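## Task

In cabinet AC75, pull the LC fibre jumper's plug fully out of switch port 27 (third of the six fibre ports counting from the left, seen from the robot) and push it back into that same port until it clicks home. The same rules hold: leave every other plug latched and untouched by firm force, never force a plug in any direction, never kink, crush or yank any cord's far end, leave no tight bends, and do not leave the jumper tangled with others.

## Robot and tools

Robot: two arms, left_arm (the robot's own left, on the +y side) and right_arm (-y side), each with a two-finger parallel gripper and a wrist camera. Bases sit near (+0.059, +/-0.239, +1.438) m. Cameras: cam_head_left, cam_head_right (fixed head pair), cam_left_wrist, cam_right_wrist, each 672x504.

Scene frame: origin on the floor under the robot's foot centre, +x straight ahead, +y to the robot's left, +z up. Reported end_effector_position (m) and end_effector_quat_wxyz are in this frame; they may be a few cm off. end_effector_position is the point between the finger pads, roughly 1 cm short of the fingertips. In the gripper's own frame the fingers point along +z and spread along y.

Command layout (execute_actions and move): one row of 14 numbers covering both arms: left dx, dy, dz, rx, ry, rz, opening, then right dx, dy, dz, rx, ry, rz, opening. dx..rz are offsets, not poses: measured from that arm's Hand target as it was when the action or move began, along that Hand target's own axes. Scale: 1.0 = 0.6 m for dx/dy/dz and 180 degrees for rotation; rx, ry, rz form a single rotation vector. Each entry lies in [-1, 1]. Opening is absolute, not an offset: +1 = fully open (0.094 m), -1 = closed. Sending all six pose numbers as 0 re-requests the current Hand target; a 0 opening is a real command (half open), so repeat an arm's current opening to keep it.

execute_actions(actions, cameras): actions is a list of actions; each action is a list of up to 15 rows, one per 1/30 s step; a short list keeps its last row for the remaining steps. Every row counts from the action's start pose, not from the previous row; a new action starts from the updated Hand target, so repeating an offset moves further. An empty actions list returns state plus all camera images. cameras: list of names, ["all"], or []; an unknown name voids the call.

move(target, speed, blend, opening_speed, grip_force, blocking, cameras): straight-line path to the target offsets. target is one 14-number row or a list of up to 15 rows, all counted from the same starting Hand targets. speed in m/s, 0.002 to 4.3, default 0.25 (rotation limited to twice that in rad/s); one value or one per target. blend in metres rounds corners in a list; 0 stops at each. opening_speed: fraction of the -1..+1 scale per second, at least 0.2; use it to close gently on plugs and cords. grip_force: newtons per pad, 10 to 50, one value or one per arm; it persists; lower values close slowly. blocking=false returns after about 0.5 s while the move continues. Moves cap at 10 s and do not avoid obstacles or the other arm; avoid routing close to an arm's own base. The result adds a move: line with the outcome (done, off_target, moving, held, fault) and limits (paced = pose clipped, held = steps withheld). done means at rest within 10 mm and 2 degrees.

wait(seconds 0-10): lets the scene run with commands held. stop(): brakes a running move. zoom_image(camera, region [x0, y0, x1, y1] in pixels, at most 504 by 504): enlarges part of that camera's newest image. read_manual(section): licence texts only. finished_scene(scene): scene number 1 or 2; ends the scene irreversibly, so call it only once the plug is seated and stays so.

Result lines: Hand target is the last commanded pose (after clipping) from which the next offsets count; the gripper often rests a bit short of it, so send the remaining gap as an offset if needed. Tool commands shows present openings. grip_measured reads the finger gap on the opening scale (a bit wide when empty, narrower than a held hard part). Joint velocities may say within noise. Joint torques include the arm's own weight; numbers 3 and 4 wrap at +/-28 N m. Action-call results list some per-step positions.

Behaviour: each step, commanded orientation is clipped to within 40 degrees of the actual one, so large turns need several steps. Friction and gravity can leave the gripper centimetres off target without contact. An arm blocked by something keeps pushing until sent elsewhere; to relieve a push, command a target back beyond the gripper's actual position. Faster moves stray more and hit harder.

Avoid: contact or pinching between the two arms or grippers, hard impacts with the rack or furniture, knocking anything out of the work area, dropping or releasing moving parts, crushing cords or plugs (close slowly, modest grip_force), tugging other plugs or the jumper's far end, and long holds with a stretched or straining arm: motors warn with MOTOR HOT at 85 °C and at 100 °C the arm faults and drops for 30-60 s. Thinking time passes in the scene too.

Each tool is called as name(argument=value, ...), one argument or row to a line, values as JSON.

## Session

Scene 1 done. Look at scene 2.

execute_actions(
  actions=[],
)

Scene clock: 0.00 s.
left_arm: end_effector_position=(+0.6733, -0.1086, +1.0166) grip_measured=+1.000 end_effector_quat_wxyz=(+0.447, -0.010, +0.842, +0.303) | right_arm: end_effector_position=(+0.6487, -0.3743, +0.9897) grip_measured=+1.000 end_effector_quat_wxyz=(+0.096, +0.479, +0.865, -0.118)
Joint positions: left_arm=[-2.285 2.456 1.872 1.517 -1.051 0.978 0.094] | right_arm=[1.5 1.734 1.356 -0.148 0.233 0.887 0.094]
Joint velocities: within noise
Joint torques (N m): no reading
Heat: left arm: hottest waist 30 °C; right arm: hottest shoulder 43 °C.
Hand target: left_arm +0.6723, -0.1055, +1.0127; +0.446, -0.011, +0.841, +0.306 | right_arm +0.6605, -0.3758, +0.9970; +0.107, +0.479, +0.864, -0.114
Tool commands: left_gripper/opening=+1.0 right_gripper/opening=+1.0
camera_calibration:
cam_left_wrist: T_world_to_cam=[[0.283958, -0.835702, -0.470075, 0.190629], [-0.912248, -0.0845067, -0.400826, 1.02034], [0.295247, 0.542643, -0.786364, 0.78671], [0, 0, 0, 1]] pos_world=[0.644403, -0.181367, 1.11723]
cam_right_wrist: T_world_to_cam=[[-0.843294, -0.525692, 0.111817, 0.239624], [-0.467488, 0.82011, 0.329962, 0.288183], [-0.26516, 0.225982, -0.937349, 1.30975], [0, 0, 0, 1]] pos_world=[0.684089, -0.406352, 1.10581]

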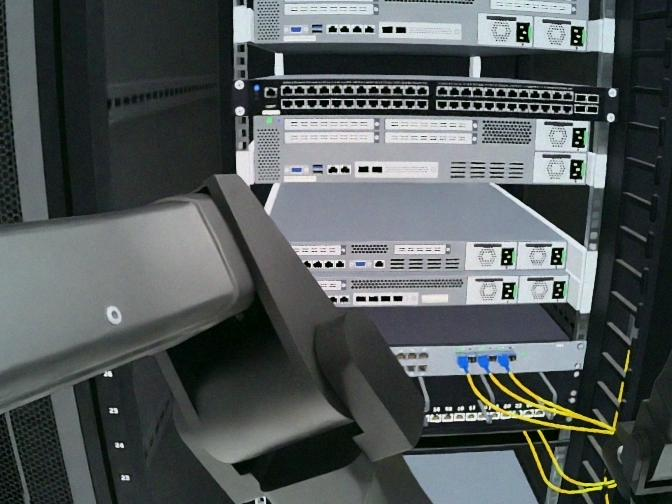

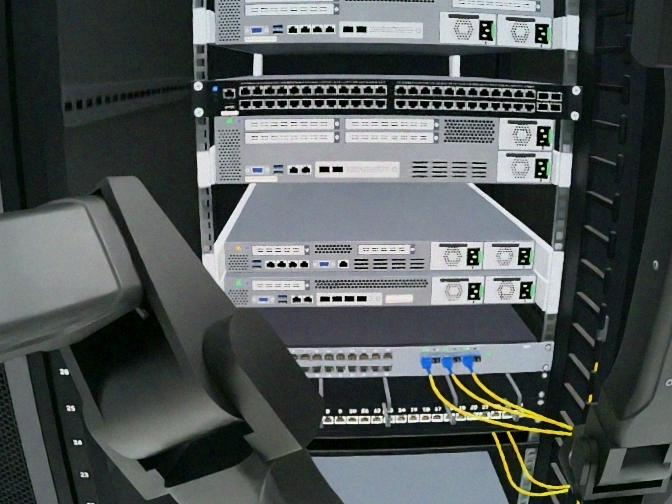

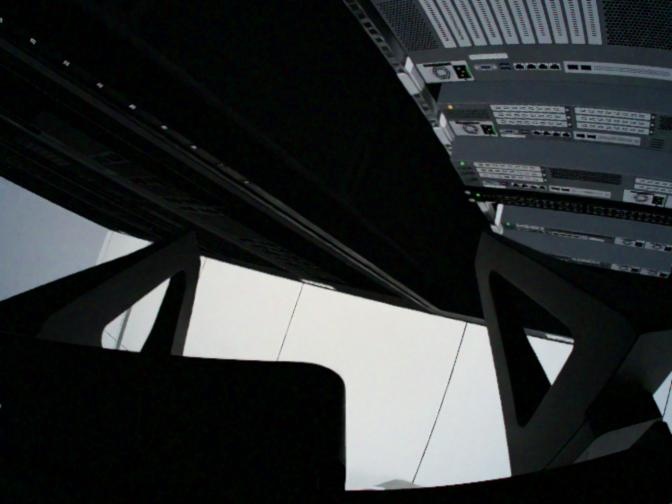

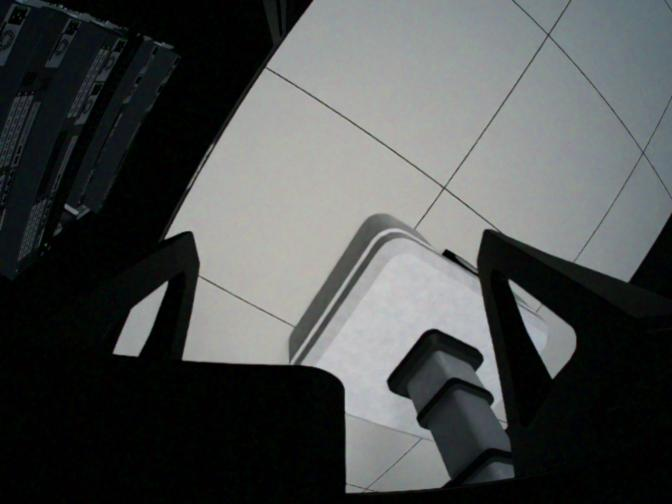

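zoom_image(
  camera="cam_head_left",
  region=[430, 330, 570, 430],
)

zoom_image(
  camera="cam_head_right",
  region=[395, 330, 535, 430],
)

zoom_image(
  camera="cam_head_left",
  region=[400, 330, 672, 504],
)

Scaled by 3.600 from the camera's 672x504 image, which has a finer 960x720 frame.

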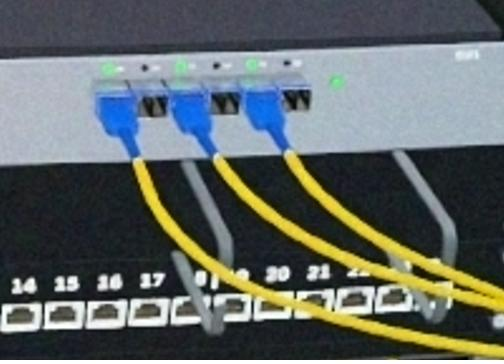

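Scaled by 3.600 from the camera's 672x504 image, which has a finer 960x720 frame.

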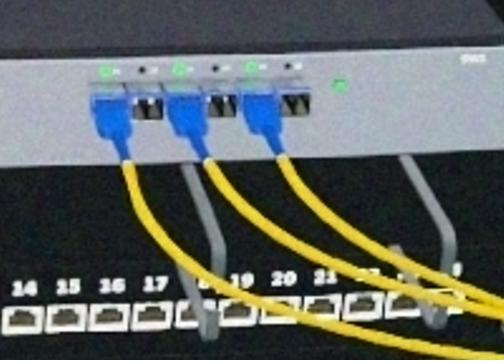

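Scaled by 1.853 from the camera's 672x504 image, which has a finer 960x720 frame.

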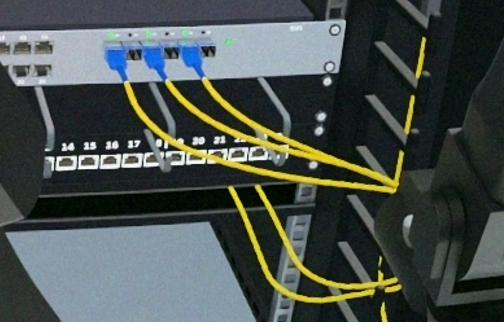

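move(
  target=[0.3827,0.7598,0.2263,0,0,0,1,0,0,0,0,0,0,1],
  speed=0.3,
  cameras=["cam_head_left","cam_head_right"],
)

Scene clock: 61.27 s.
left_arm: end_effector_position=(+0.5111, +0.3972, +1.0077) grip_measured=+1.000 end_effector_quat_wxyz=(+0.396, -0.019, +0.867, +0.301) | right_arm: end_effector_position=(+0.6487, -0.3743, +0.9897) grip_measured=+1.000 end_effector_quat_wxyz=(+0.096, +0.479, +0.865, -0.118)
Joint positions: left_arm=[-1.486 2.129 0.895 1.561 -0.427 0.268 0.094] | right_arm=[1.5 1.734 1.356 -0.148 0.233 0.887 0.094]
Joint torques (N m): left_arm=[-0.91 -11.4 -6.61 2.5 0 -0.28] | right_arm=[-1.26 -18.49 2.93 0.87 0.22 -0.01]
Heat: left arm: hottest shoulder 34 °C; right arm: hottest shoulder 49 °C.
Hand target: left_arm +0.5022, +0.3947, +1.0126; +0.446, -0.011, +0.841, +0.306 | right_arm +0.6605, -0.3758, +0.9970; +0.107, +0.479, +0.864, -0.114
Off the commanded pose: left_arm 0.010 m, 7 deg | right_arm 0.014 m, 1 deg.
joint sent to its limit (left arm) — joint 4 (wrist pitch), upper limit. The joint targets are off in orientation, not in position.
move: off_target (left_arm, right_arm)
Images, in order (width x height): cam_head_left 672x504, cam_head_right 672x504.

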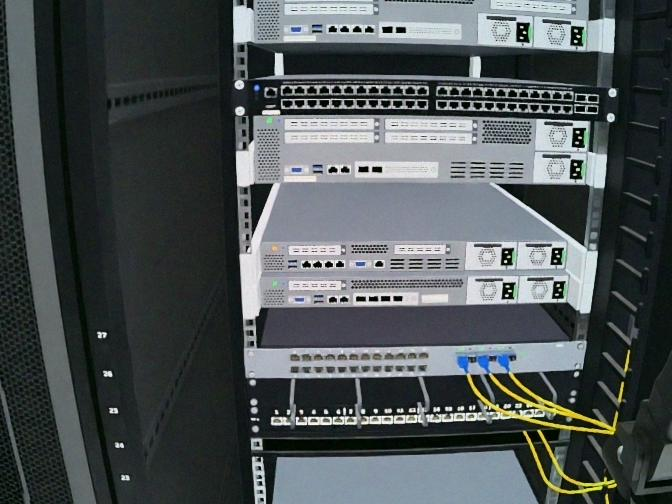

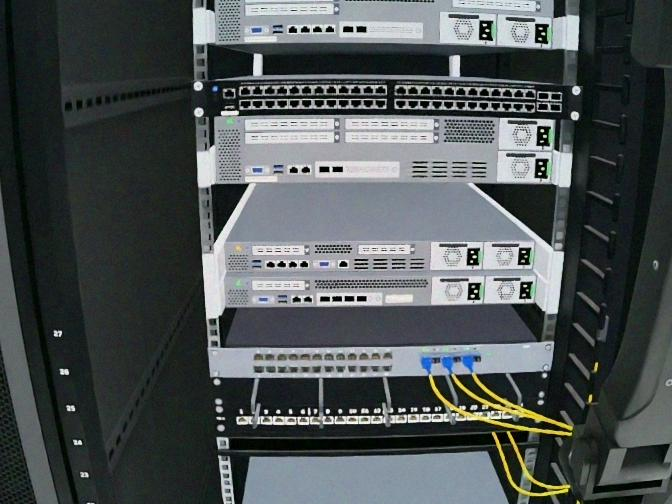

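move(
  target=[0,0,0,0,0,0,1,0.0822,0.1525,-0.2738,0.0804,-0.5948,-0.5393,-0.4],
  speed=0.35,
  cameras=["cam_head_right","cam_right_wrist"],
)

Scene clock: 136.43 s.
left_arm: end_effector_position=(+0.5111, +0.3972, +1.0077) grip_measured=+1.000 end_effector_quat_wxyz=(+0.396, -0.019, +0.867, +0.301) | right_arm: end_effector_position=(+0.6945, -0.2349, +1.1135) grip_measured=-0.398 end_effector_quat_wxyz=(+0.434, -0.567, +0.564, -0.415)
Joint positions: left_arm=[-1.486 2.129 0.895 1.561 -0.427 0.267 0.094] | right_arm=[1.641 1.866 0.976 1.557 -0.04 -1.623 0.028]
Joint torques (N m): left_arm=[-0.79 -10.99 -6.56 2.5 -0.02 -0.24] | right_arm=[0.38 -16.44 -1.73 2.86 -0.32 -0.02]
Heat: left arm: hottest shoulder 33 °C; right arm: hottest shoulder 50 °C.
Hand target: left_arm +0.5022, +0.3947, +1.0126; +0.446, -0.011, +0.841, +0.306 | right_arm +0.7005, -0.2401, +1.1303; -0.521, +0.478, -0.478, +0.521
Off the commanded pose: left_arm 0.010 m, 7 deg | right_arm 0.019 m, 21 deg.
joint sent to its limit (left arm) — joint 4 (wrist pitch), upper limit. The joint targets are off in orientation, not in position.
joint sent to its limit (right arm) — joint 4 (wrist pitch), upper limit. The joint targets are off in orientation, not in position.
move: off_target (left_arm, right_arm)
camera_calibration:
cam_right_wrist: T_world_to_cam=[[0.282788, 0.000332998, 0.959182, -1.26434], [-0.539599, -0.8267, 0.159373, 0.00759254], [0.793009, -0.562643, -0.233601, -0.297342], [0, 0, 0, 1]] pos_world=[0.597433, -0.1606, 1.14207]
Images, in order (width x height): cam_head_right 672x504, cam_right_wrist 672x504.

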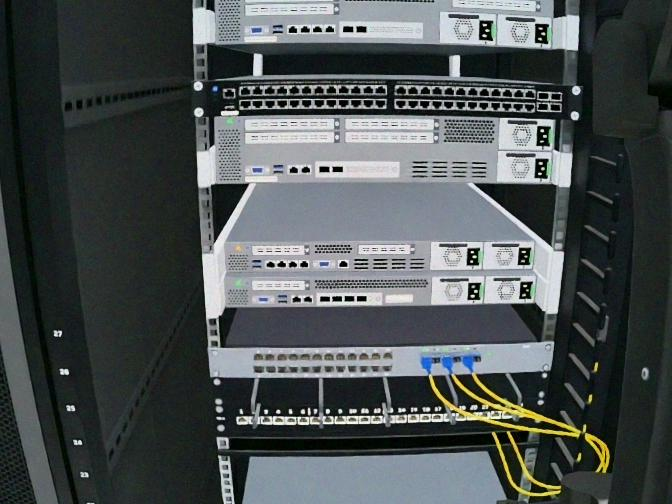

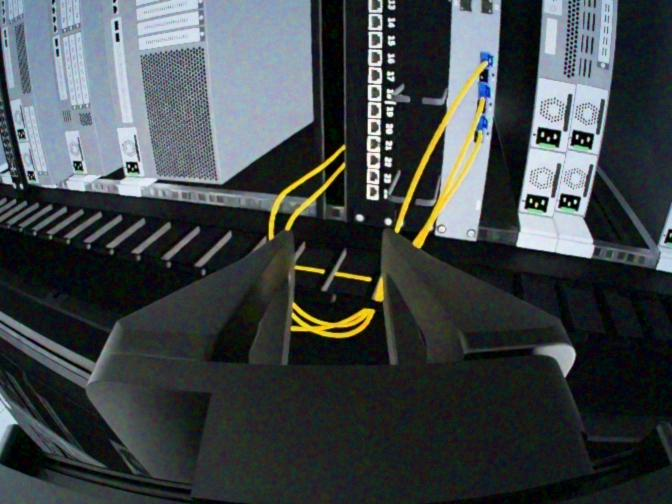

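move(
  target=[0,0,0,0,0,0,1,-0.1,-0.0768,0.1732,0.0167,0.0556,0,-0.4],
  speed=0.15,
  cameras=["cam_head_right","cam_right_wrist"],
)

Scene clock: 168.33 s.
left_arm: end_effector_position=(+0.5111, +0.3972, +1.0077) grip_measured=+1.000 end_effector_quat_wxyz=(+0.396, -0.019, +0.867, +0.301) | right_arm: end_effector_position=(+0.7917, -0.1823, +1.1692) grip_measured=-0.398 end_effector_quat_wxyz=(+0.449, -0.475, +0.557, -0.513)
Joint positions: left_arm=[-1.486 2.129 0.895 1.561 -0.427 0.267 0.094] | right_arm=[1.8 1.852 1.205 1.557 0.214 -1.734 0.028]
Joint torques (N m): left_arm=[-0.91 -11.28 -6.58 2.44 -0.01 -0.27] | right_arm=[3.43 -17.67 2.51 2.96 -0.05 -0.02]
Heat: left arm: hottest shoulder 33 °C; right arm: hottest shoulder 51 °C.
Hand target: left_arm +0.5022, +0.3947, +1.0126; +0.446, -0.011, +0.841, +0.306 | right_arm +0.8000, -0.1802, +1.1852; +0.490, -0.416, +0.508, -0.573
Off the commanded pose: left_arm 0.010 m, 7 deg | right_arm 0.018 m, 12 deg.
joint sent to its limit (left arm) — joint 4 (wrist pitch), upper limit. The joint targets are off in orientation, not in position.
joint sent to its limit (right arm) — joint 4 (wrist pitch), upper limit. The joint targets are off in orientation, not in position.
move: off_target (left_arm, right_arm)
camera_calibration:
cam_right_wrist: T_world_to_cam=[[0.0732155, -0.0104765, 0.997261, -1.2258], [-0.692397, -0.720219, 0.0432673, 0.370821], [0.717793, -0.693668, -0.059985, -0.499149], [0, 0, 0, 1]] pos_world=[0.704788, -0.0920135, 1.17645]
Images, in order (width x height): cam_head_right 672x504, cam_right_wrist 672x504.

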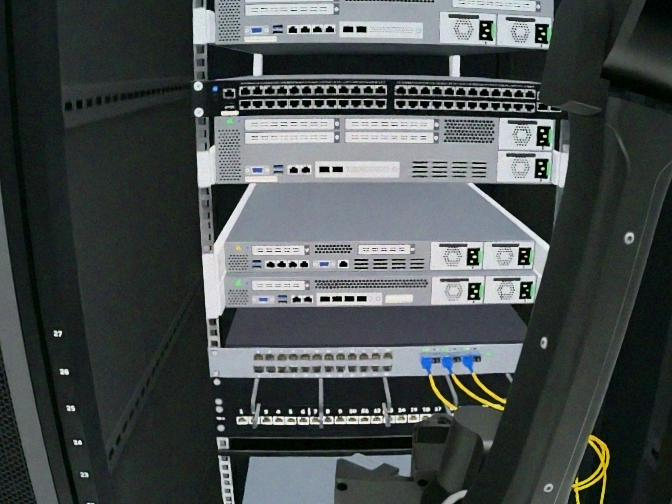

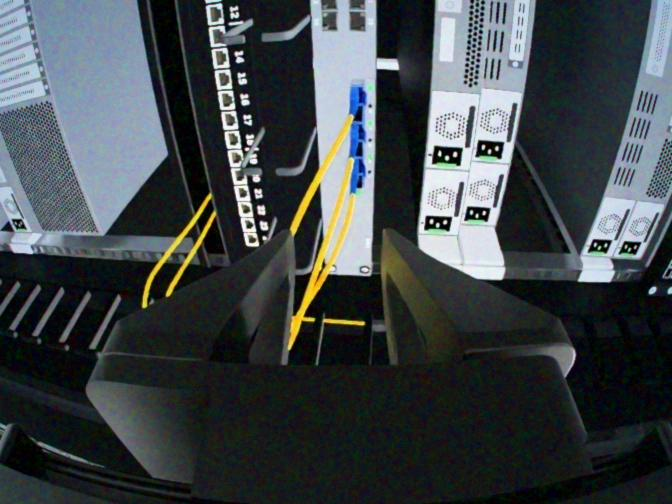

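zoom_image(
  camera="cam_right_wrist",
  region=[310, 70, 400, 220],
)

Scaled by 3.360 from the camera's 672x504 image, which has a finer 960x720 frame.

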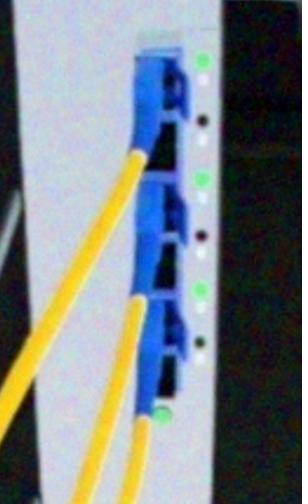

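move(
  target=[0,0,0,0,0,0,1,0.0162,0.0453,0.0990,0,0,0,0.2],
  speed=0.1,
  cameras=["cam_head_left","cam_head_right","cam_right_wrist"],
)

zoom_image(
  camera="cam_right_wrist",
  region=[240, 60, 420, 300],
)

Scene clock: 225.53 s.
left_arm: end_effector_position=(+0.5111, +0.3972, +1.0077) grip_measured=+1.000 end_effector_quat_wxyz=(+0.396, -0.019, +0.867, +0.301) | right_arm: end_effector_position=(+0.8554, -0.1961, +1.1597) grip_measured=+0.198 end_effector_quat_wxyz=(+0.480, -0.431, +0.520, -0.560)
Joint positions: left_arm=[-1.486 2.129 0.895 1.561 -0.427 0.267 0.094] | right_arm=[1.767 1.981 1.49 1.559 0.191 -1.735 0.056]
Joint torques (N m): left_arm=[-0.97 -11.28 -6.64 2.5 -0.02 -0.26] | right_arm=[2.49 -18.2 4.4 2.81 -0.35 0.07]
Heat: left arm: hottest shoulder 33 °C; right arm: hottest shoulder 52 °C.
Hand target: left_arm +0.5022, +0.3947, +1.0126; +0.446, -0.011, +0.841, +0.306 | right_arm +0.8600, -0.2001, +1.1663; +0.490, -0.416, +0.508, -0.573
Off the commanded pose: left_arm 0.010 m, 7 deg | right_arm 0.009 m, 3 deg.
joint sent to its limit (left arm) — joint 4 (wrist pitch), upper limit. The joint targets are off in orientation, not in position.
joint sent to its limit (right arm) — joint 4 (wrist pitch), upper limit. The joint targets still meet the commanded pose.
move: off_target (left_arm, right_arm)
camera_calibration:
cam_right_wrist: T_world_to_cam=[[-0.0834711, 0.0105487, 0.996454, -1.08206], [-0.708747, -0.703549, -0.0519225, 0.533077], [0.700507, -0.710568, 0.0662024, -0.68987], [0, 0, 0, 1]] pos_world=[0.770754, -0.103739, 1.15158]
Images, in order (width x height): cam_head_left 672x504, cam_head_right 672x504, cam_right_wrist 672x504.

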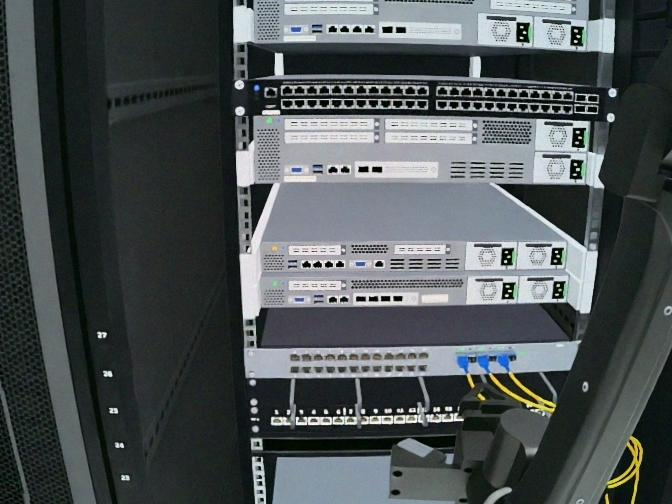

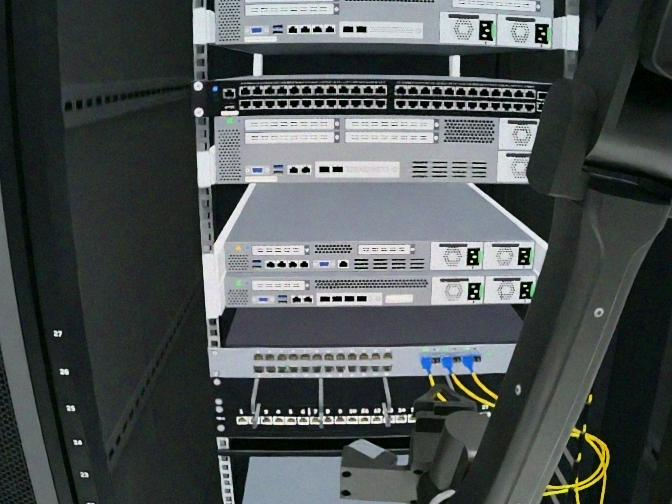

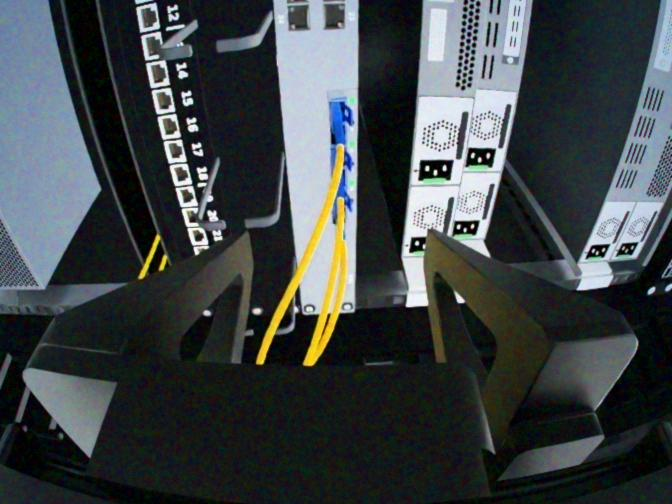

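Scaled by 2.100 from the camera's 672x504 image, which has a finer 960x720 frame.

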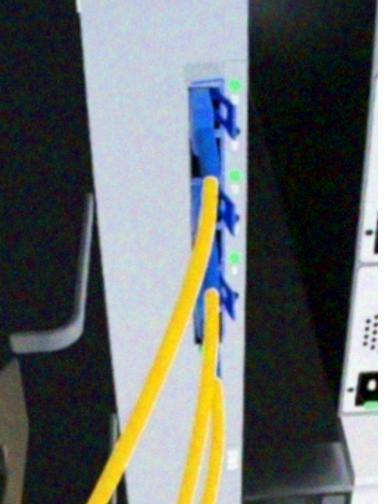

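move(
  target=[0,0,0,0,0,0,1,0.0292,0.0072,0.0930,-0.0167,-0.0333,0,0.0],
  speed=0.06,
  cameras=["cam_head_left","cam_right_wrist"],
)

zoom_image(
  camera="cam_right_wrist",
  region=[240, 60, 420, 300],
)

Scene clock: 265.43 s.
left_arm: end_effector_position=(+0.5111, +0.3972, +1.0077) grip_measured=+1.000 end_effector_quat_wxyz=(+0.396, -0.019, +0.867, +0.301) | right_arm: end_effector_position=(+0.8951, -0.2224, +1.1487) grip_measured=+0.002 end_effector_quat_wxyz=(+0.494, -0.471, +0.504, -0.529)
Joint positions: left_arm=[-1.486 2.129 0.895 1.561 -0.427 0.267 0.094] | right_arm=[1.695 1.982 1.587 1.401 0.06 -1.676 0.047]
Joint torques (N m): left_arm=[-0.85 -11.05 -6.56 2.35 -0.05 -0.26] | right_arm=[1.61 -20.95 5.86 1.83 -0.32 0.16]
Heat: left arm: hottest shoulder 33 °C; right arm: hottest shoulder 50 °C.
Hand target: left_arm +0.5022, +0.3947, +1.0126; +0.446, -0.011, +0.841, +0.306 | right_arm +0.9120, -0.2271, +1.1694; +0.505, -0.458, +0.496, -0.537
Off the commanded pose: left_arm 0.010 m, 7 deg | right_arm 0.027 m, 2 deg.
joint sent to its limit (left arm) — joint 4 (wrist pitch), upper limit. The joint targets are off in orientation, not in position.
move: off_target (left_arm, right_arm)
camera_calibration:
cam_right_wrist: T_world_to_cam=[[-0.0435936, 0.0165703, 0.998912, -1.10468], [-0.63615, -0.77142, -0.0149657, 0.419588], [0.770333, -0.63611, 0.0441702, -0.756337], [0, 0, 0, 1]] pos_world=[0.801395, -0.13913, 1.14317]
Images, in order (width x height): cam_head_left 672x504, cam_right_wrist 672x504.

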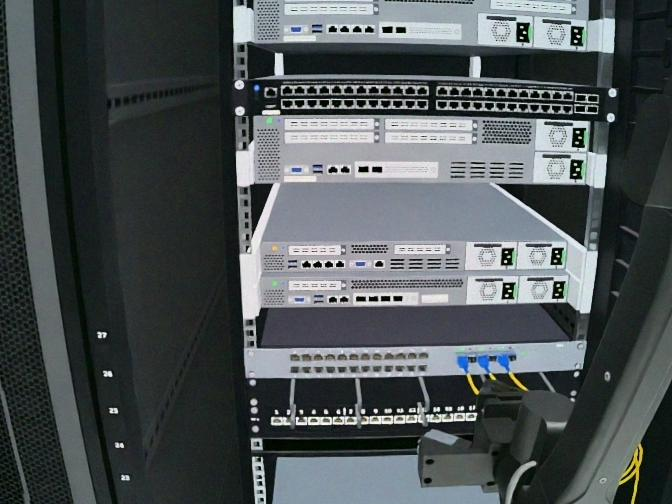

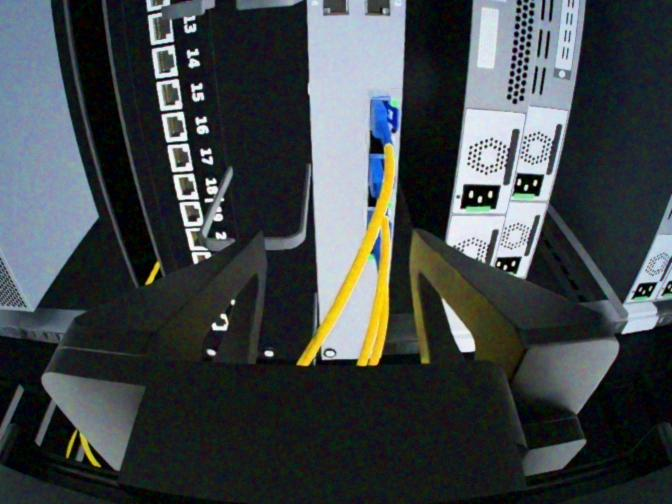

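Scaled by 2.100 from the camera's 672x504 image, which has a finer 960x720 frame.

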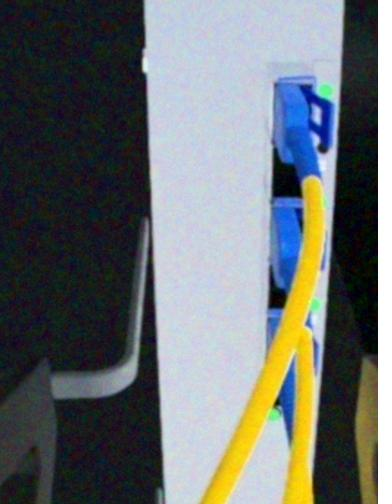

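move(
  target=[0,0,0,0,0,0,1,-0.0017,-0.0177,0.0568,0,0,0,0.0],
  speed=0.05,
  cameras=["cam_right_wrist"],
)

zoom_image(
  camera="cam_right_wrist",
  region=[260, 80, 440, 320],
)

Scene clock: 283.87 s.
left_arm: end_effector_position=(+0.5111, +0.3972, +1.0077) grip_measured=+1.000 end_effector_quat_wxyz=(+0.396, -0.019, +0.867, +0.301) | right_arm: end_effector_position=(+0.9238, -0.2229, +1.1533) grip_measured=+0.002 end_effector_quat_wxyz=(+0.491, -0.474, +0.507, -0.526)
Joint positions: left_arm=[-1.486 2.129 0.895 1.561 -0.427 0.267 0.094] | right_arm=[1.695 1.982 1.664 1.312 0.06 -1.675 0.047]
Joint torques (N m): left_arm=[-0.73 -11.22 -6.63 2.47 -0.02 -0.27] | right_arm=[1.49 -22.65 6.98 1.8 -0.31 0.17]
Heat: left arm: hottest shoulder 33 °C; right arm: hottest shoulder 51 °C.
Hand target: left_arm +0.5022, +0.3947, +1.0126; +0.446, -0.011, +0.841, +0.306 | right_arm +0.9451, -0.2285, +1.1829; +0.505, -0.458, +0.496, -0.537
Off the commanded pose: left_arm 0.010 m, 7 deg | right_arm 0.037 m, 3 deg.
joint sent to its limit (left arm) — joint 4 (wrist pitch), upper limit. The joint targets are off in orientation, not in position.
move: off_target (left_arm, right_arm)
camera_calibration:
cam_right_wrist: T_world_to_cam=[[-0.0315073, 0.0160733, 0.999374, -1.11985], [-0.634999, -0.772476, -0.00759562, 0.427764], [0.77187, -0.634841, 0.0345452, -0.768958], [0, 0, 0, 1]] pos_world=[0.829882, -0.139729, 1.14896]
Images, in order (width x height): cam_right_wrist 672x504.

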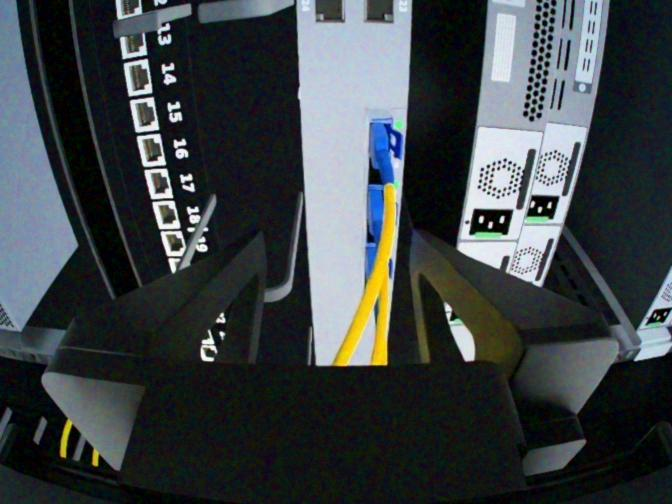

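Scaled by 2.100 from the camera's 672x504 image, which has a finer 960x720 frame.

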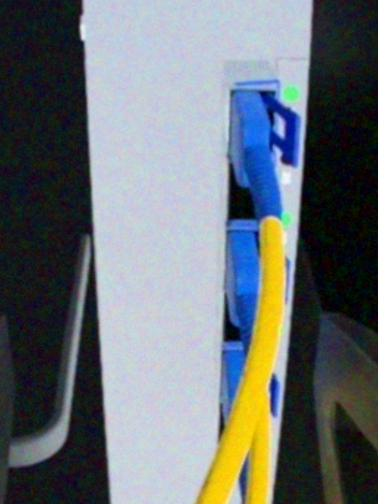

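move(
  target=[0,0,0,0,0,0,1,0.0002,-0.0200,0.0018,0,0,0,0.0],
  speed=0.04,
)

Scene clock: 291.27 s.
left_arm: end_effector_position=(+0.5111, +0.3972, +1.0077) grip_measured=+1.000 end_effector_quat_wxyz=(+0.396, -0.019, +0.867, +0.301) | right_arm: end_effector_position=(+0.9328, -0.2247, +1.1717) grip_measured=+0.002 end_effector_quat_wxyz=(+0.496, -0.469, +0.502, -0.531)
Joint positions: left_arm=[-1.486 2.129 0.895 1.561 -0.427 0.267 0.094] | right_arm=[1.695 1.955 1.665 1.306 0.059 -1.675 0.047]
Joint torques (N m): left_arm=[-0.73 -10.93 -6.71 2.44 -0.04 -0.25] | right_arm=[1.49 -22.77 5.11 1.83 -0.23 0.13]
Heat: left arm: hottest shoulder 33 °C; right arm: hottest shoulder 51 °C.
Hand target: left_arm +0.5022, +0.3947, +1.0126; +0.446, -0.011, +0.841, +0.306 | right_arm +0.9452, -0.2288, +1.1952; +0.505, -0.458, +0.496, -0.537
Off the commanded pose: left_arm 0.010 m, 7 deg | right_arm 0.027 m, 2 deg.
joint sent to its limit (left arm) — joint 4 (wrist pitch), upper limit. The joint targets are off in orientation, not in position.
move: off_target (left_arm, right_arm)

move(
  target=[0,0,0,0,0,0,1,0,0,0,0,0,0,-0.45],
  opening_speed=0.4,
  cameras=["cam_right_wrist"],
)

zoom_image(
  camera="cam_right_wrist",
  region=[280, 120, 420, 280],
)

Scene clock: 298.23 s.
left_arm: end_effector_position=(+0.5111, +0.3972, +1.0077) grip_measured=+1.000 end_effector_quat_wxyz=(+0.396, -0.019, +0.867, +0.301) | right_arm: end_effector_position=(+0.9328, -0.2247, +1.1717) grip_measured=-0.447 end_effector_quat_wxyz=(+0.496, -0.469, +0.502, -0.531)
Joint positions: left_arm=[-1.486 2.129 0.895 1.561 -0.427 0.267 0.094] | right_arm=[1.695 1.955 1.665 1.306 0.059 -1.675 0.026]
Joint torques (N m): left_arm=[-0.97 -10.81 -6.63 2.39 0.01 -0.23] | right_arm=[1.49 -22.95 5.16 1.89 -0.23 0.14]
Heat: left arm: hottest shoulder 33 °C; right arm: hottest shoulder 53 °C.
Hand target: left_arm +0.5022, +0.3947, +1.0126; +0.446, -0.011, +0.841, +0.306 | right_arm +0.9452, -0.2288, +1.1952; +0.505, -0.458, +0.496, -0.537
Off the commanded pose: left_arm 0.010 m, 7 deg | right_arm 0.027 m, 2 deg.
joint sent to its limit (left arm) — joint 4 (wrist pitch), upper limit. The joint targets are off in orientation, not in position.
move: off_target (left_arm, right_arm)
camera_calibration:
cam_right_wrist: T_world_to_cam=[[-0.0524462, 0.0162403, 0.998492, -1.11731], [-0.635795, -0.771577, -0.0208459, 0.448668], [0.770074, -0.635929, 0.0507918, -0.795303], [0, 0, 0, 1]] pos_world=[0.839104, -0.141429, 1.16537]
Images, in order (width x height): cam_right_wrist 672x504.

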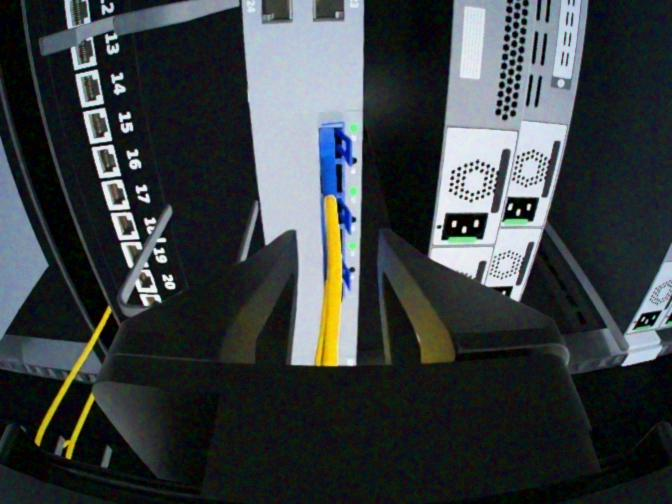

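Scaled by 3.150 from the camera's 672x504 image, which has a finer 960x720 frame.

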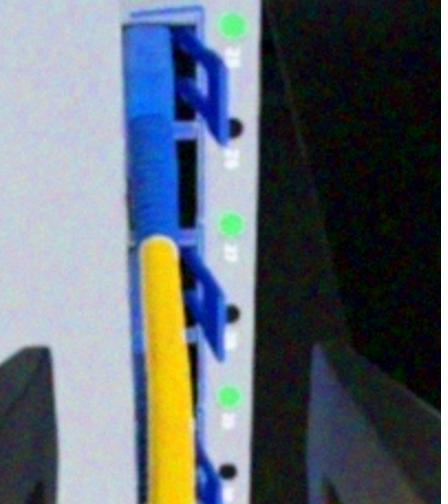

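move(
  target=[0,0,0,0,0,0,1,0.0015,0.0040,0.0265,0,0,0,-0.5],
  speed=0.03,
  cameras=["cam_right_wrist"],
)

zoom_image(
  camera="cam_right_wrist",
  region=[280, 120, 420, 280],
)

Scene clock: 318.30 s.
left_arm: end_effector_position=(+0.5111, +0.3972, +1.0077) grip_measured=+1.000 end_effector_quat_wxyz=(+0.396, -0.019, +0.867, +0.301) | right_arm: end_effector_position=(+0.9445, -0.2249, +1.1734) grip_measured=-0.498 end_effector_quat_wxyz=(+0.495, -0.471, +0.505, -0.528)
Joint positions: left_arm=[-1.486 2.129 0.895 1.561 -0.427 0.267 0.094] | right_arm=[1.695 1.955 1.697 1.265 0.059 -1.674 0.024]
Joint torques (N m): left_arm=[-1.03 -11.28 -6.57 2.48 0 -0.25] | right_arm=[1.67 -21.95 7.62 1.88 -0.3 0.14]
Heat: left arm: hottest shoulder 33 °C; right arm: hottest shoulder 56 °C.
Hand target: left_arm +0.5022, +0.3947, +1.0126; +0.446, -0.011, +0.841, +0.306 | right_arm +0.9611, -0.2308, +1.1941; +0.505, -0.458, +0.496, -0.537
Off the commanded pose: left_arm 0.010 m, 7 deg | right_arm 0.027 m, 2 deg.
joint sent to its limit (left arm) — joint 4 (wrist pitch), upper limit. The joint targets are off in orientation, not in position.
move: off_target (left_arm, right_arm)
camera_calibration:
cam_right_wrist: T_world_to_cam=[[-0.0430852, 0.0146521, 0.998964, -1.12823], [-0.63514, -0.77223, -0.016067, 0.449569], [0.771194, -0.635174, 0.0425778, -0.795733], [0, 0, 0, 1]] pos_world=[0.850594, -0.141727, 1.16817]
Images, in order (width x height): cam_right_wrist 672x504.

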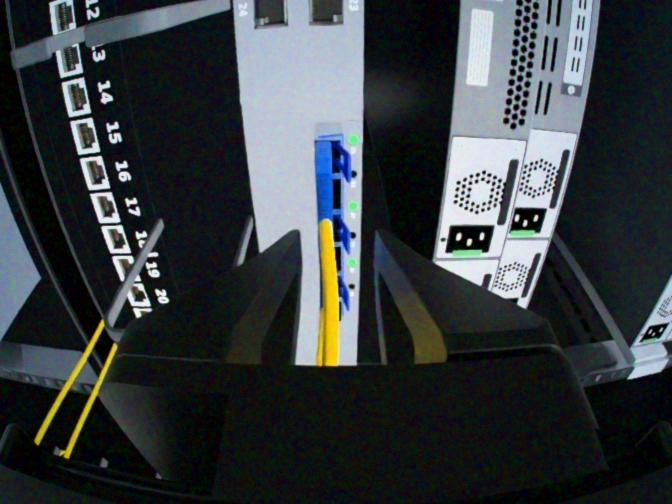

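Scaled by 3.150 from the camera's 672x504 image, which has a finer 960x720 frame.

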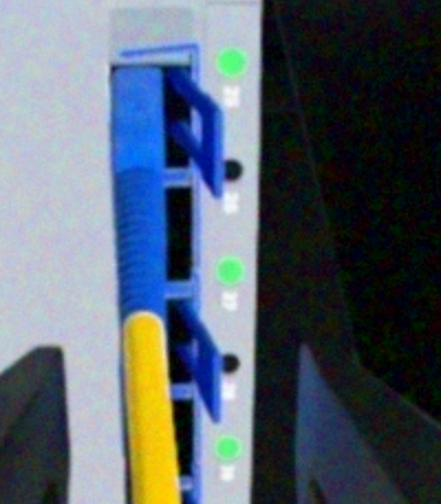

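zoom_image(
  camera="cam_right_wrist",
  region=[300, 190, 400, 265],
)

Scaled by 5.040 from the camera's 672x504 image, which has a finer 960x720 frame.

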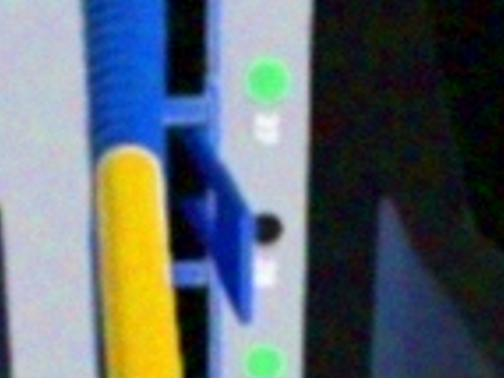

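move(
  target=[
    [0,0,0,0,0,0,1,0.0035,0.0022,-0.0502,0,0,0,-0.5],
    [0,0,0,0,0,0,1,0.0002,0.0075,0.0085,0,0,0,-0.5],
  ],
  speed=0.04,
  cameras=["cam_right_wrist"],
)

zoom_image(
  camera="cam_right_wrist",
  region=[280, 160, 400, 280],
)

Scene clock: 383.43 s.
left_arm: end_effector_position=(+0.5111, +0.3972, +1.0077) grip_measured=+1.000 end_effector_quat_wxyz=(+0.396, -0.019, +0.867, +0.301) | right_arm: end_effector_position=(+0.9537, -0.2256, +1.1786) grip_measured=-0.498 end_effector_quat_wxyz=(+0.497, -0.468, +0.503, -0.530)
Joint positions: left_arm=[-1.486 2.129 0.895 1.561 -0.427 0.267 0.094] | right_arm=[1.695 1.957 1.725 1.247 0.059 -1.673 0.024]
Joint torques (N m): left_arm=[-0.79 -11.4 -6.75 2.54 -0.04 -0.26] | right_arm=[1.32 -20.66 8.08 1.85 -0.31 0.16]
Heat: left arm: hottest shoulder 33 °C; right arm: hottest shoulder 57 °C.
Hand target: left_arm +0.5022, +0.3947, +1.0126; +0.446, -0.011, +0.841, +0.306 | right_arm +0.9664, -0.2312, +1.1897; +0.505, -0.459, +0.496, -0.537
Off the commanded pose: left_arm 0.010 m, 7 deg | right_arm 0.018 m, 2 deg.
joint sent to its limit (left arm) — joint 4 (wrist pitch), upper limit. The joint targets are off in orientation, not in position.
move: off_target (left_arm, right_arm)
camera_calibration:
cam_right_wrist: T_world_to_cam=[[-0.0523062, 0.0138993, 0.998534, -1.12379], [-0.635526, -0.77175, -0.0225482, 0.463075], [0.770305, -0.635774, 0.0492007, -0.810703], [0, 0, 0, 1]] pos_world=[0.860004, -0.142427, 1.17247]
Images, in order (width x height): cam_right_wrist 672x504.

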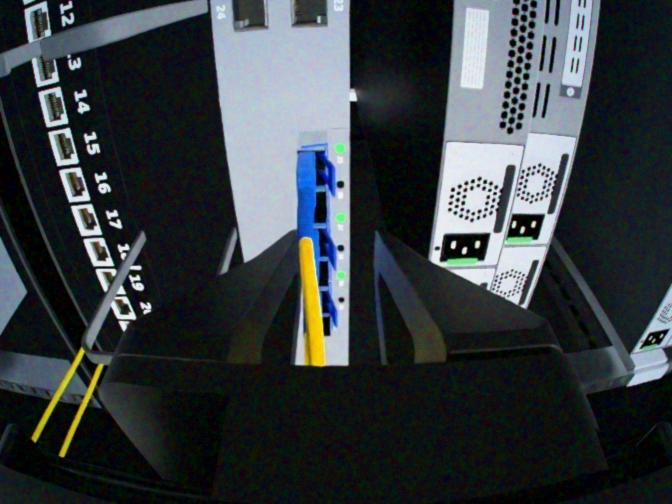

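Scaled by 4.200 from the camera's 672x504 image, which has a finer 960x720 frame.

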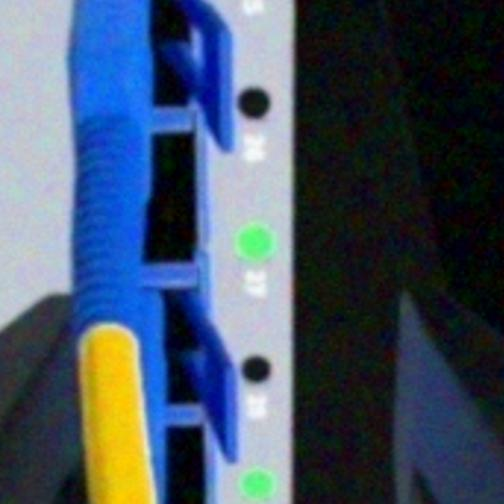

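move(
  target=[
    [0,0,0,0,0,0,1,0.0042,0.0148,-0.0597,0,0,0,-0.5],
    [0,0,0,0,0,0,1,-0.0003,0.0144,-0.0071,0,0,0,-0.5],
  ],
  speed=0.04,
  cameras=["cam_right_wrist"],
)

zoom_image(
  camera="cam_right_wrist",
  region=[280, 160, 400, 280],
)

Scene clock: 400.40 s.
left_arm: end_effector_position=(+0.5111, +0.3972, +1.0077) grip_measured=+1.000 end_effector_quat_wxyz=(+0.396, -0.019, +0.867, +0.301) | right_arm: end_effector_position=(+0.9522, -0.2262, +1.1724) grip_measured=-0.498 end_effector_quat_wxyz=(+0.498, -0.466, +0.501, -0.532)
Joint positions: left_arm=[-1.486 2.129 0.895 1.561 -0.427 0.267 0.094] | right_arm=[1.693 1.975 1.738 1.258 0.058 -1.671 0.024]
Joint torques (N m): left_arm=[-1.03 -11.46 -6.63 2.47 -0.01 -0.26] | right_arm=[1.38 -20.89 7.87 1.91 -0.27 0.15]
Heat: left arm: hottest shoulder 33 °C; right arm: hottest shoulder 53 °C.
Hand target: left_arm +0.5022, +0.3947, +1.0126; +0.446, -0.011, +0.841, +0.306 | right_arm +0.9630, -0.2309, +1.1809; +0.505, -0.459, +0.496, -0.537
Off the commanded pose: left_arm 0.010 m, 7 deg | right_arm 0.014 m, 1 deg.
joint sent to its limit (left arm) — joint 4 (wrist pitch), upper limit. The joint targets are off in orientation, not in position.
move: off_target (left_arm, right_arm)
camera_calibration:
cam_right_wrist: T_world_to_cam=[[-0.0584183, 0.0140669, 0.998193, -1.1115], [-0.635735, -0.771458, -0.0263342, 0.466223], [0.769694, -0.636125, 0.0540101, -0.814673], [0, 0, 0, 1]] pos_world=[0.85851, -0.142927, 1.16577]
Images, in order (width x height): cam_right_wrist 672x504.

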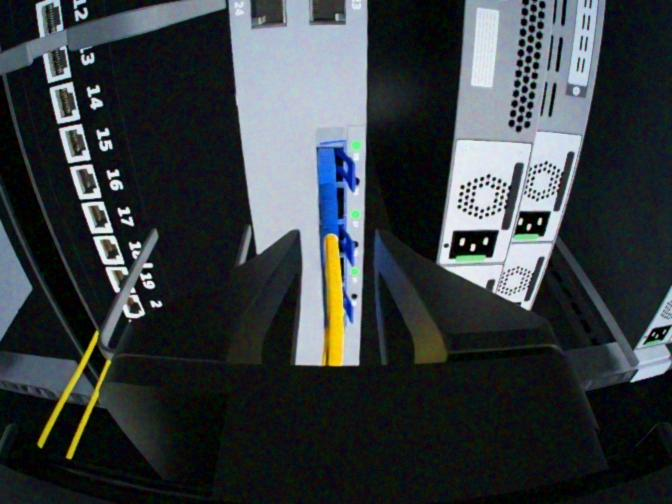

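Scaled by 4.200 from the camera's 672x504 image, which has a finer 960x720 frame.

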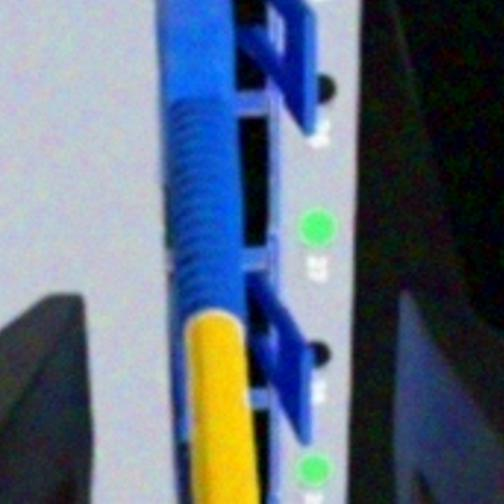

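move(
  target=[
    [0,0,0,0,0,0,1,0.0040,0.0015,-0.0585,0,0,0,-0.5],
    [0,0,0,0,0,0,1,0,0.0047,-0.0004,0,0,0,-0.5],
  ],
  speed=0.04,
  cameras=["cam_right_wrist"],
)

zoom_image(
  camera="cam_right_wrist",
  region=[280, 160, 400, 280],
)

Scene clock: 415.60 s.
left_arm: end_effector_position=(+0.5111, +0.3972, +1.0077) grip_measured=+1.000 end_effector_quat_wxyz=(+0.396, -0.019, +0.867, +0.301) | right_arm: end_effector_position=(+0.9522, -0.2259, +1.1691) grip_measured=-0.498 end_effector_quat_wxyz=(+0.498, -0.467, +0.501, -0.532)
Joint positions: left_arm=[-1.486 2.129 0.895 1.561 -0.427 0.267 0.094] | right_arm=[1.693 1.983 1.746 1.258 0.058 -1.671 0.024]
Joint torques (N m): left_arm=[-0.91 -11.05 -6.65 2.43 -0.04 -0.25] | right_arm=[1.26 -21.42 7.84 1.88 -0.27 0.15]
Heat: left arm: hottest shoulder 33 °C; right arm: hottest shoulder 53 °C.
Hand target: left_arm +0.5022, +0.3947, +1.0126; +0.446, -0.011, +0.841, +0.306 | right_arm +0.9631, -0.2308, +1.1781; +0.505, -0.459, +0.496, -0.537
Off the commanded pose: left_arm 0.010 m, 7 deg | right_arm 0.015 m, 1 deg.
joint sent to its limit (left arm) — joint 4 (wrist pitch), upper limit. The joint targets are off in orientation, not in position.
move: off_target (left_arm, right_arm)
camera_calibration:
cam_right_wrist: T_world_to_cam=[[-0.058061, 0.0140288, 0.998214, -1.10845], [-0.635751, -0.771451, -0.0261364, 0.46615], [0.769707, -0.636134, 0.0537101, -0.813962], [0, 0, 0, 1]] pos_world=[0.85851, -0.142627, 1.16237]
Images, in order (width x height): cam_right_wrist 672x504.

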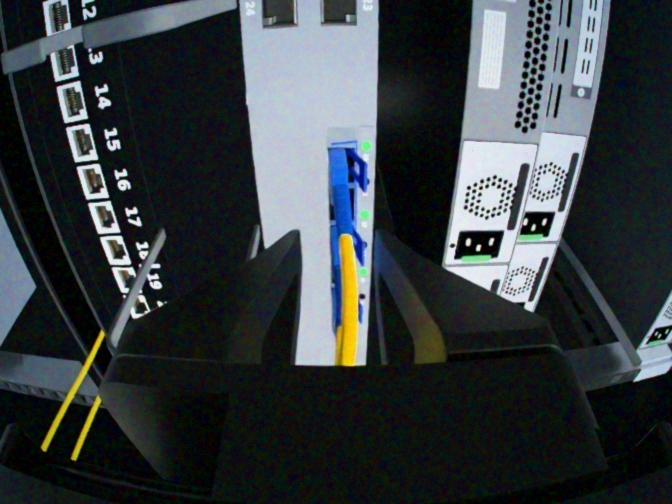

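Scaled by 4.200 from the camera's 672x504 image, which has a finer 960x720 frame.

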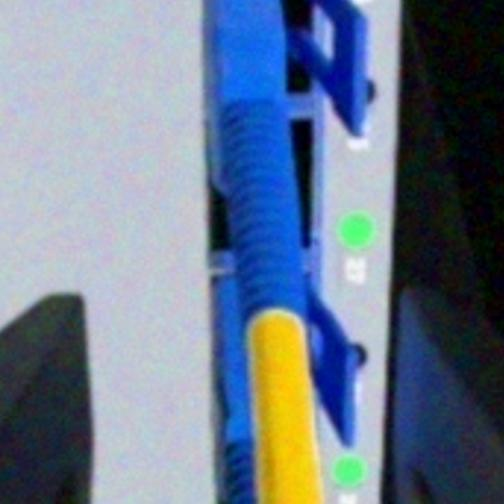

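move(
  target=[0,0,0,0,0,0,1,0,0,0,0,0,0,-0.84],
  opening_speed=0.25,
  grip_force=[50,20],
  cameras=["cam_right_wrist"],
)

zoom_image(
  camera="cam_right_wrist",
  region=[280, 160, 400, 280],
)

Scene clock: 424.40 s.
left_arm: end_effector_position=(+0.5111, +0.3972, +1.0077) grip_measured=+1.000 end_effector_quat_wxyz=(+0.396, -0.019, +0.867, +0.301) | right_arm: end_effector_position=(+0.9522, -0.2259, +1.1691) grip_measured=-0.837 end_effector_quat_wxyz=(+0.498, -0.467, +0.501, -0.532)
Joint positions: left_arm=[-1.486 2.129 0.895 1.561 -0.427 0.267 0.094] | right_arm=[1.693 1.983 1.746 1.258 0.058 -1.671 0.008]
Joint torques (N m): left_arm=[-0.91 -11.52 -6.6 2.43 -0.02 -0.25] | right_arm=[1.49 -21.19 7.71 1.87 -0.3 0.14]
Heat: left arm: hottest shoulder 33 °C; right arm: hottest shoulder 55 °C.
Hand target: left_arm +0.5022, +0.3947, +1.0126; +0.446, -0.011, +0.841, +0.306 | right_arm +0.9631, -0.2308, +1.1781; +0.505, -0.459, +0.496, -0.537
Off the commanded pose: left_arm 0.010 m, 7 deg | right_arm 0.015 m, 1 deg.
joint sent to its limit (left arm) — joint 4 (wrist pitch), upper limit. The joint targets are off in orientation, not in position.
grip_force (N): 50, 20
move: off_target (left_arm, right_arm)
camera_calibration:
cam_right_wrist: T_world_to_cam=[[-0.058061, 0.0140288, 0.998214, -1.10845], [-0.635751, -0.771451, -0.0261364, 0.46615], [0.769707, -0.636134, 0.0537101, -0.813962], [0, 0, 0, 1]] pos_world=[0.85851, -0.142627, 1.16237]
Images, in order (width x height): cam_right_wrist 672x504.

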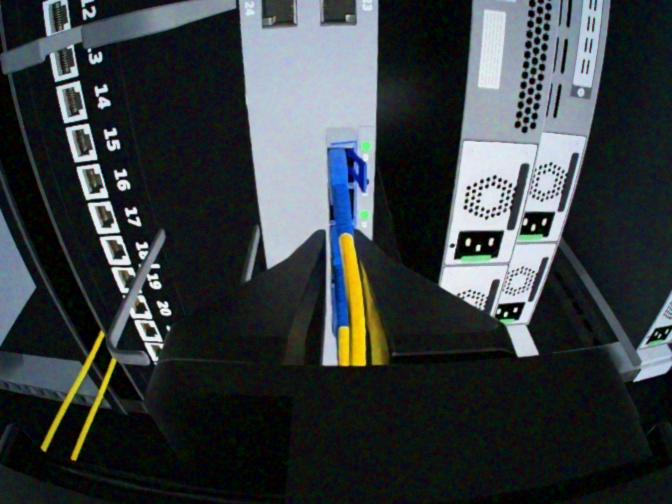

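Scaled by 4.200 from the camera's 672x504 image, which has a finer 960x720 frame.

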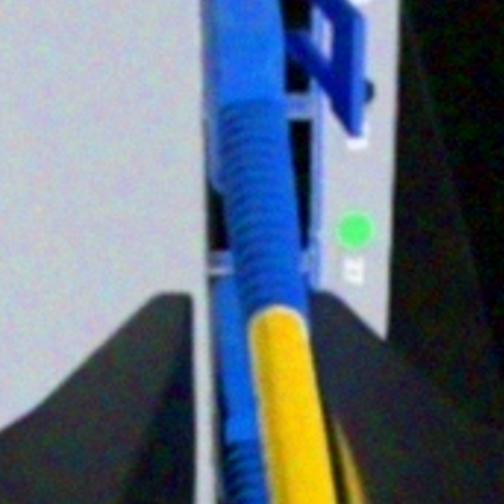

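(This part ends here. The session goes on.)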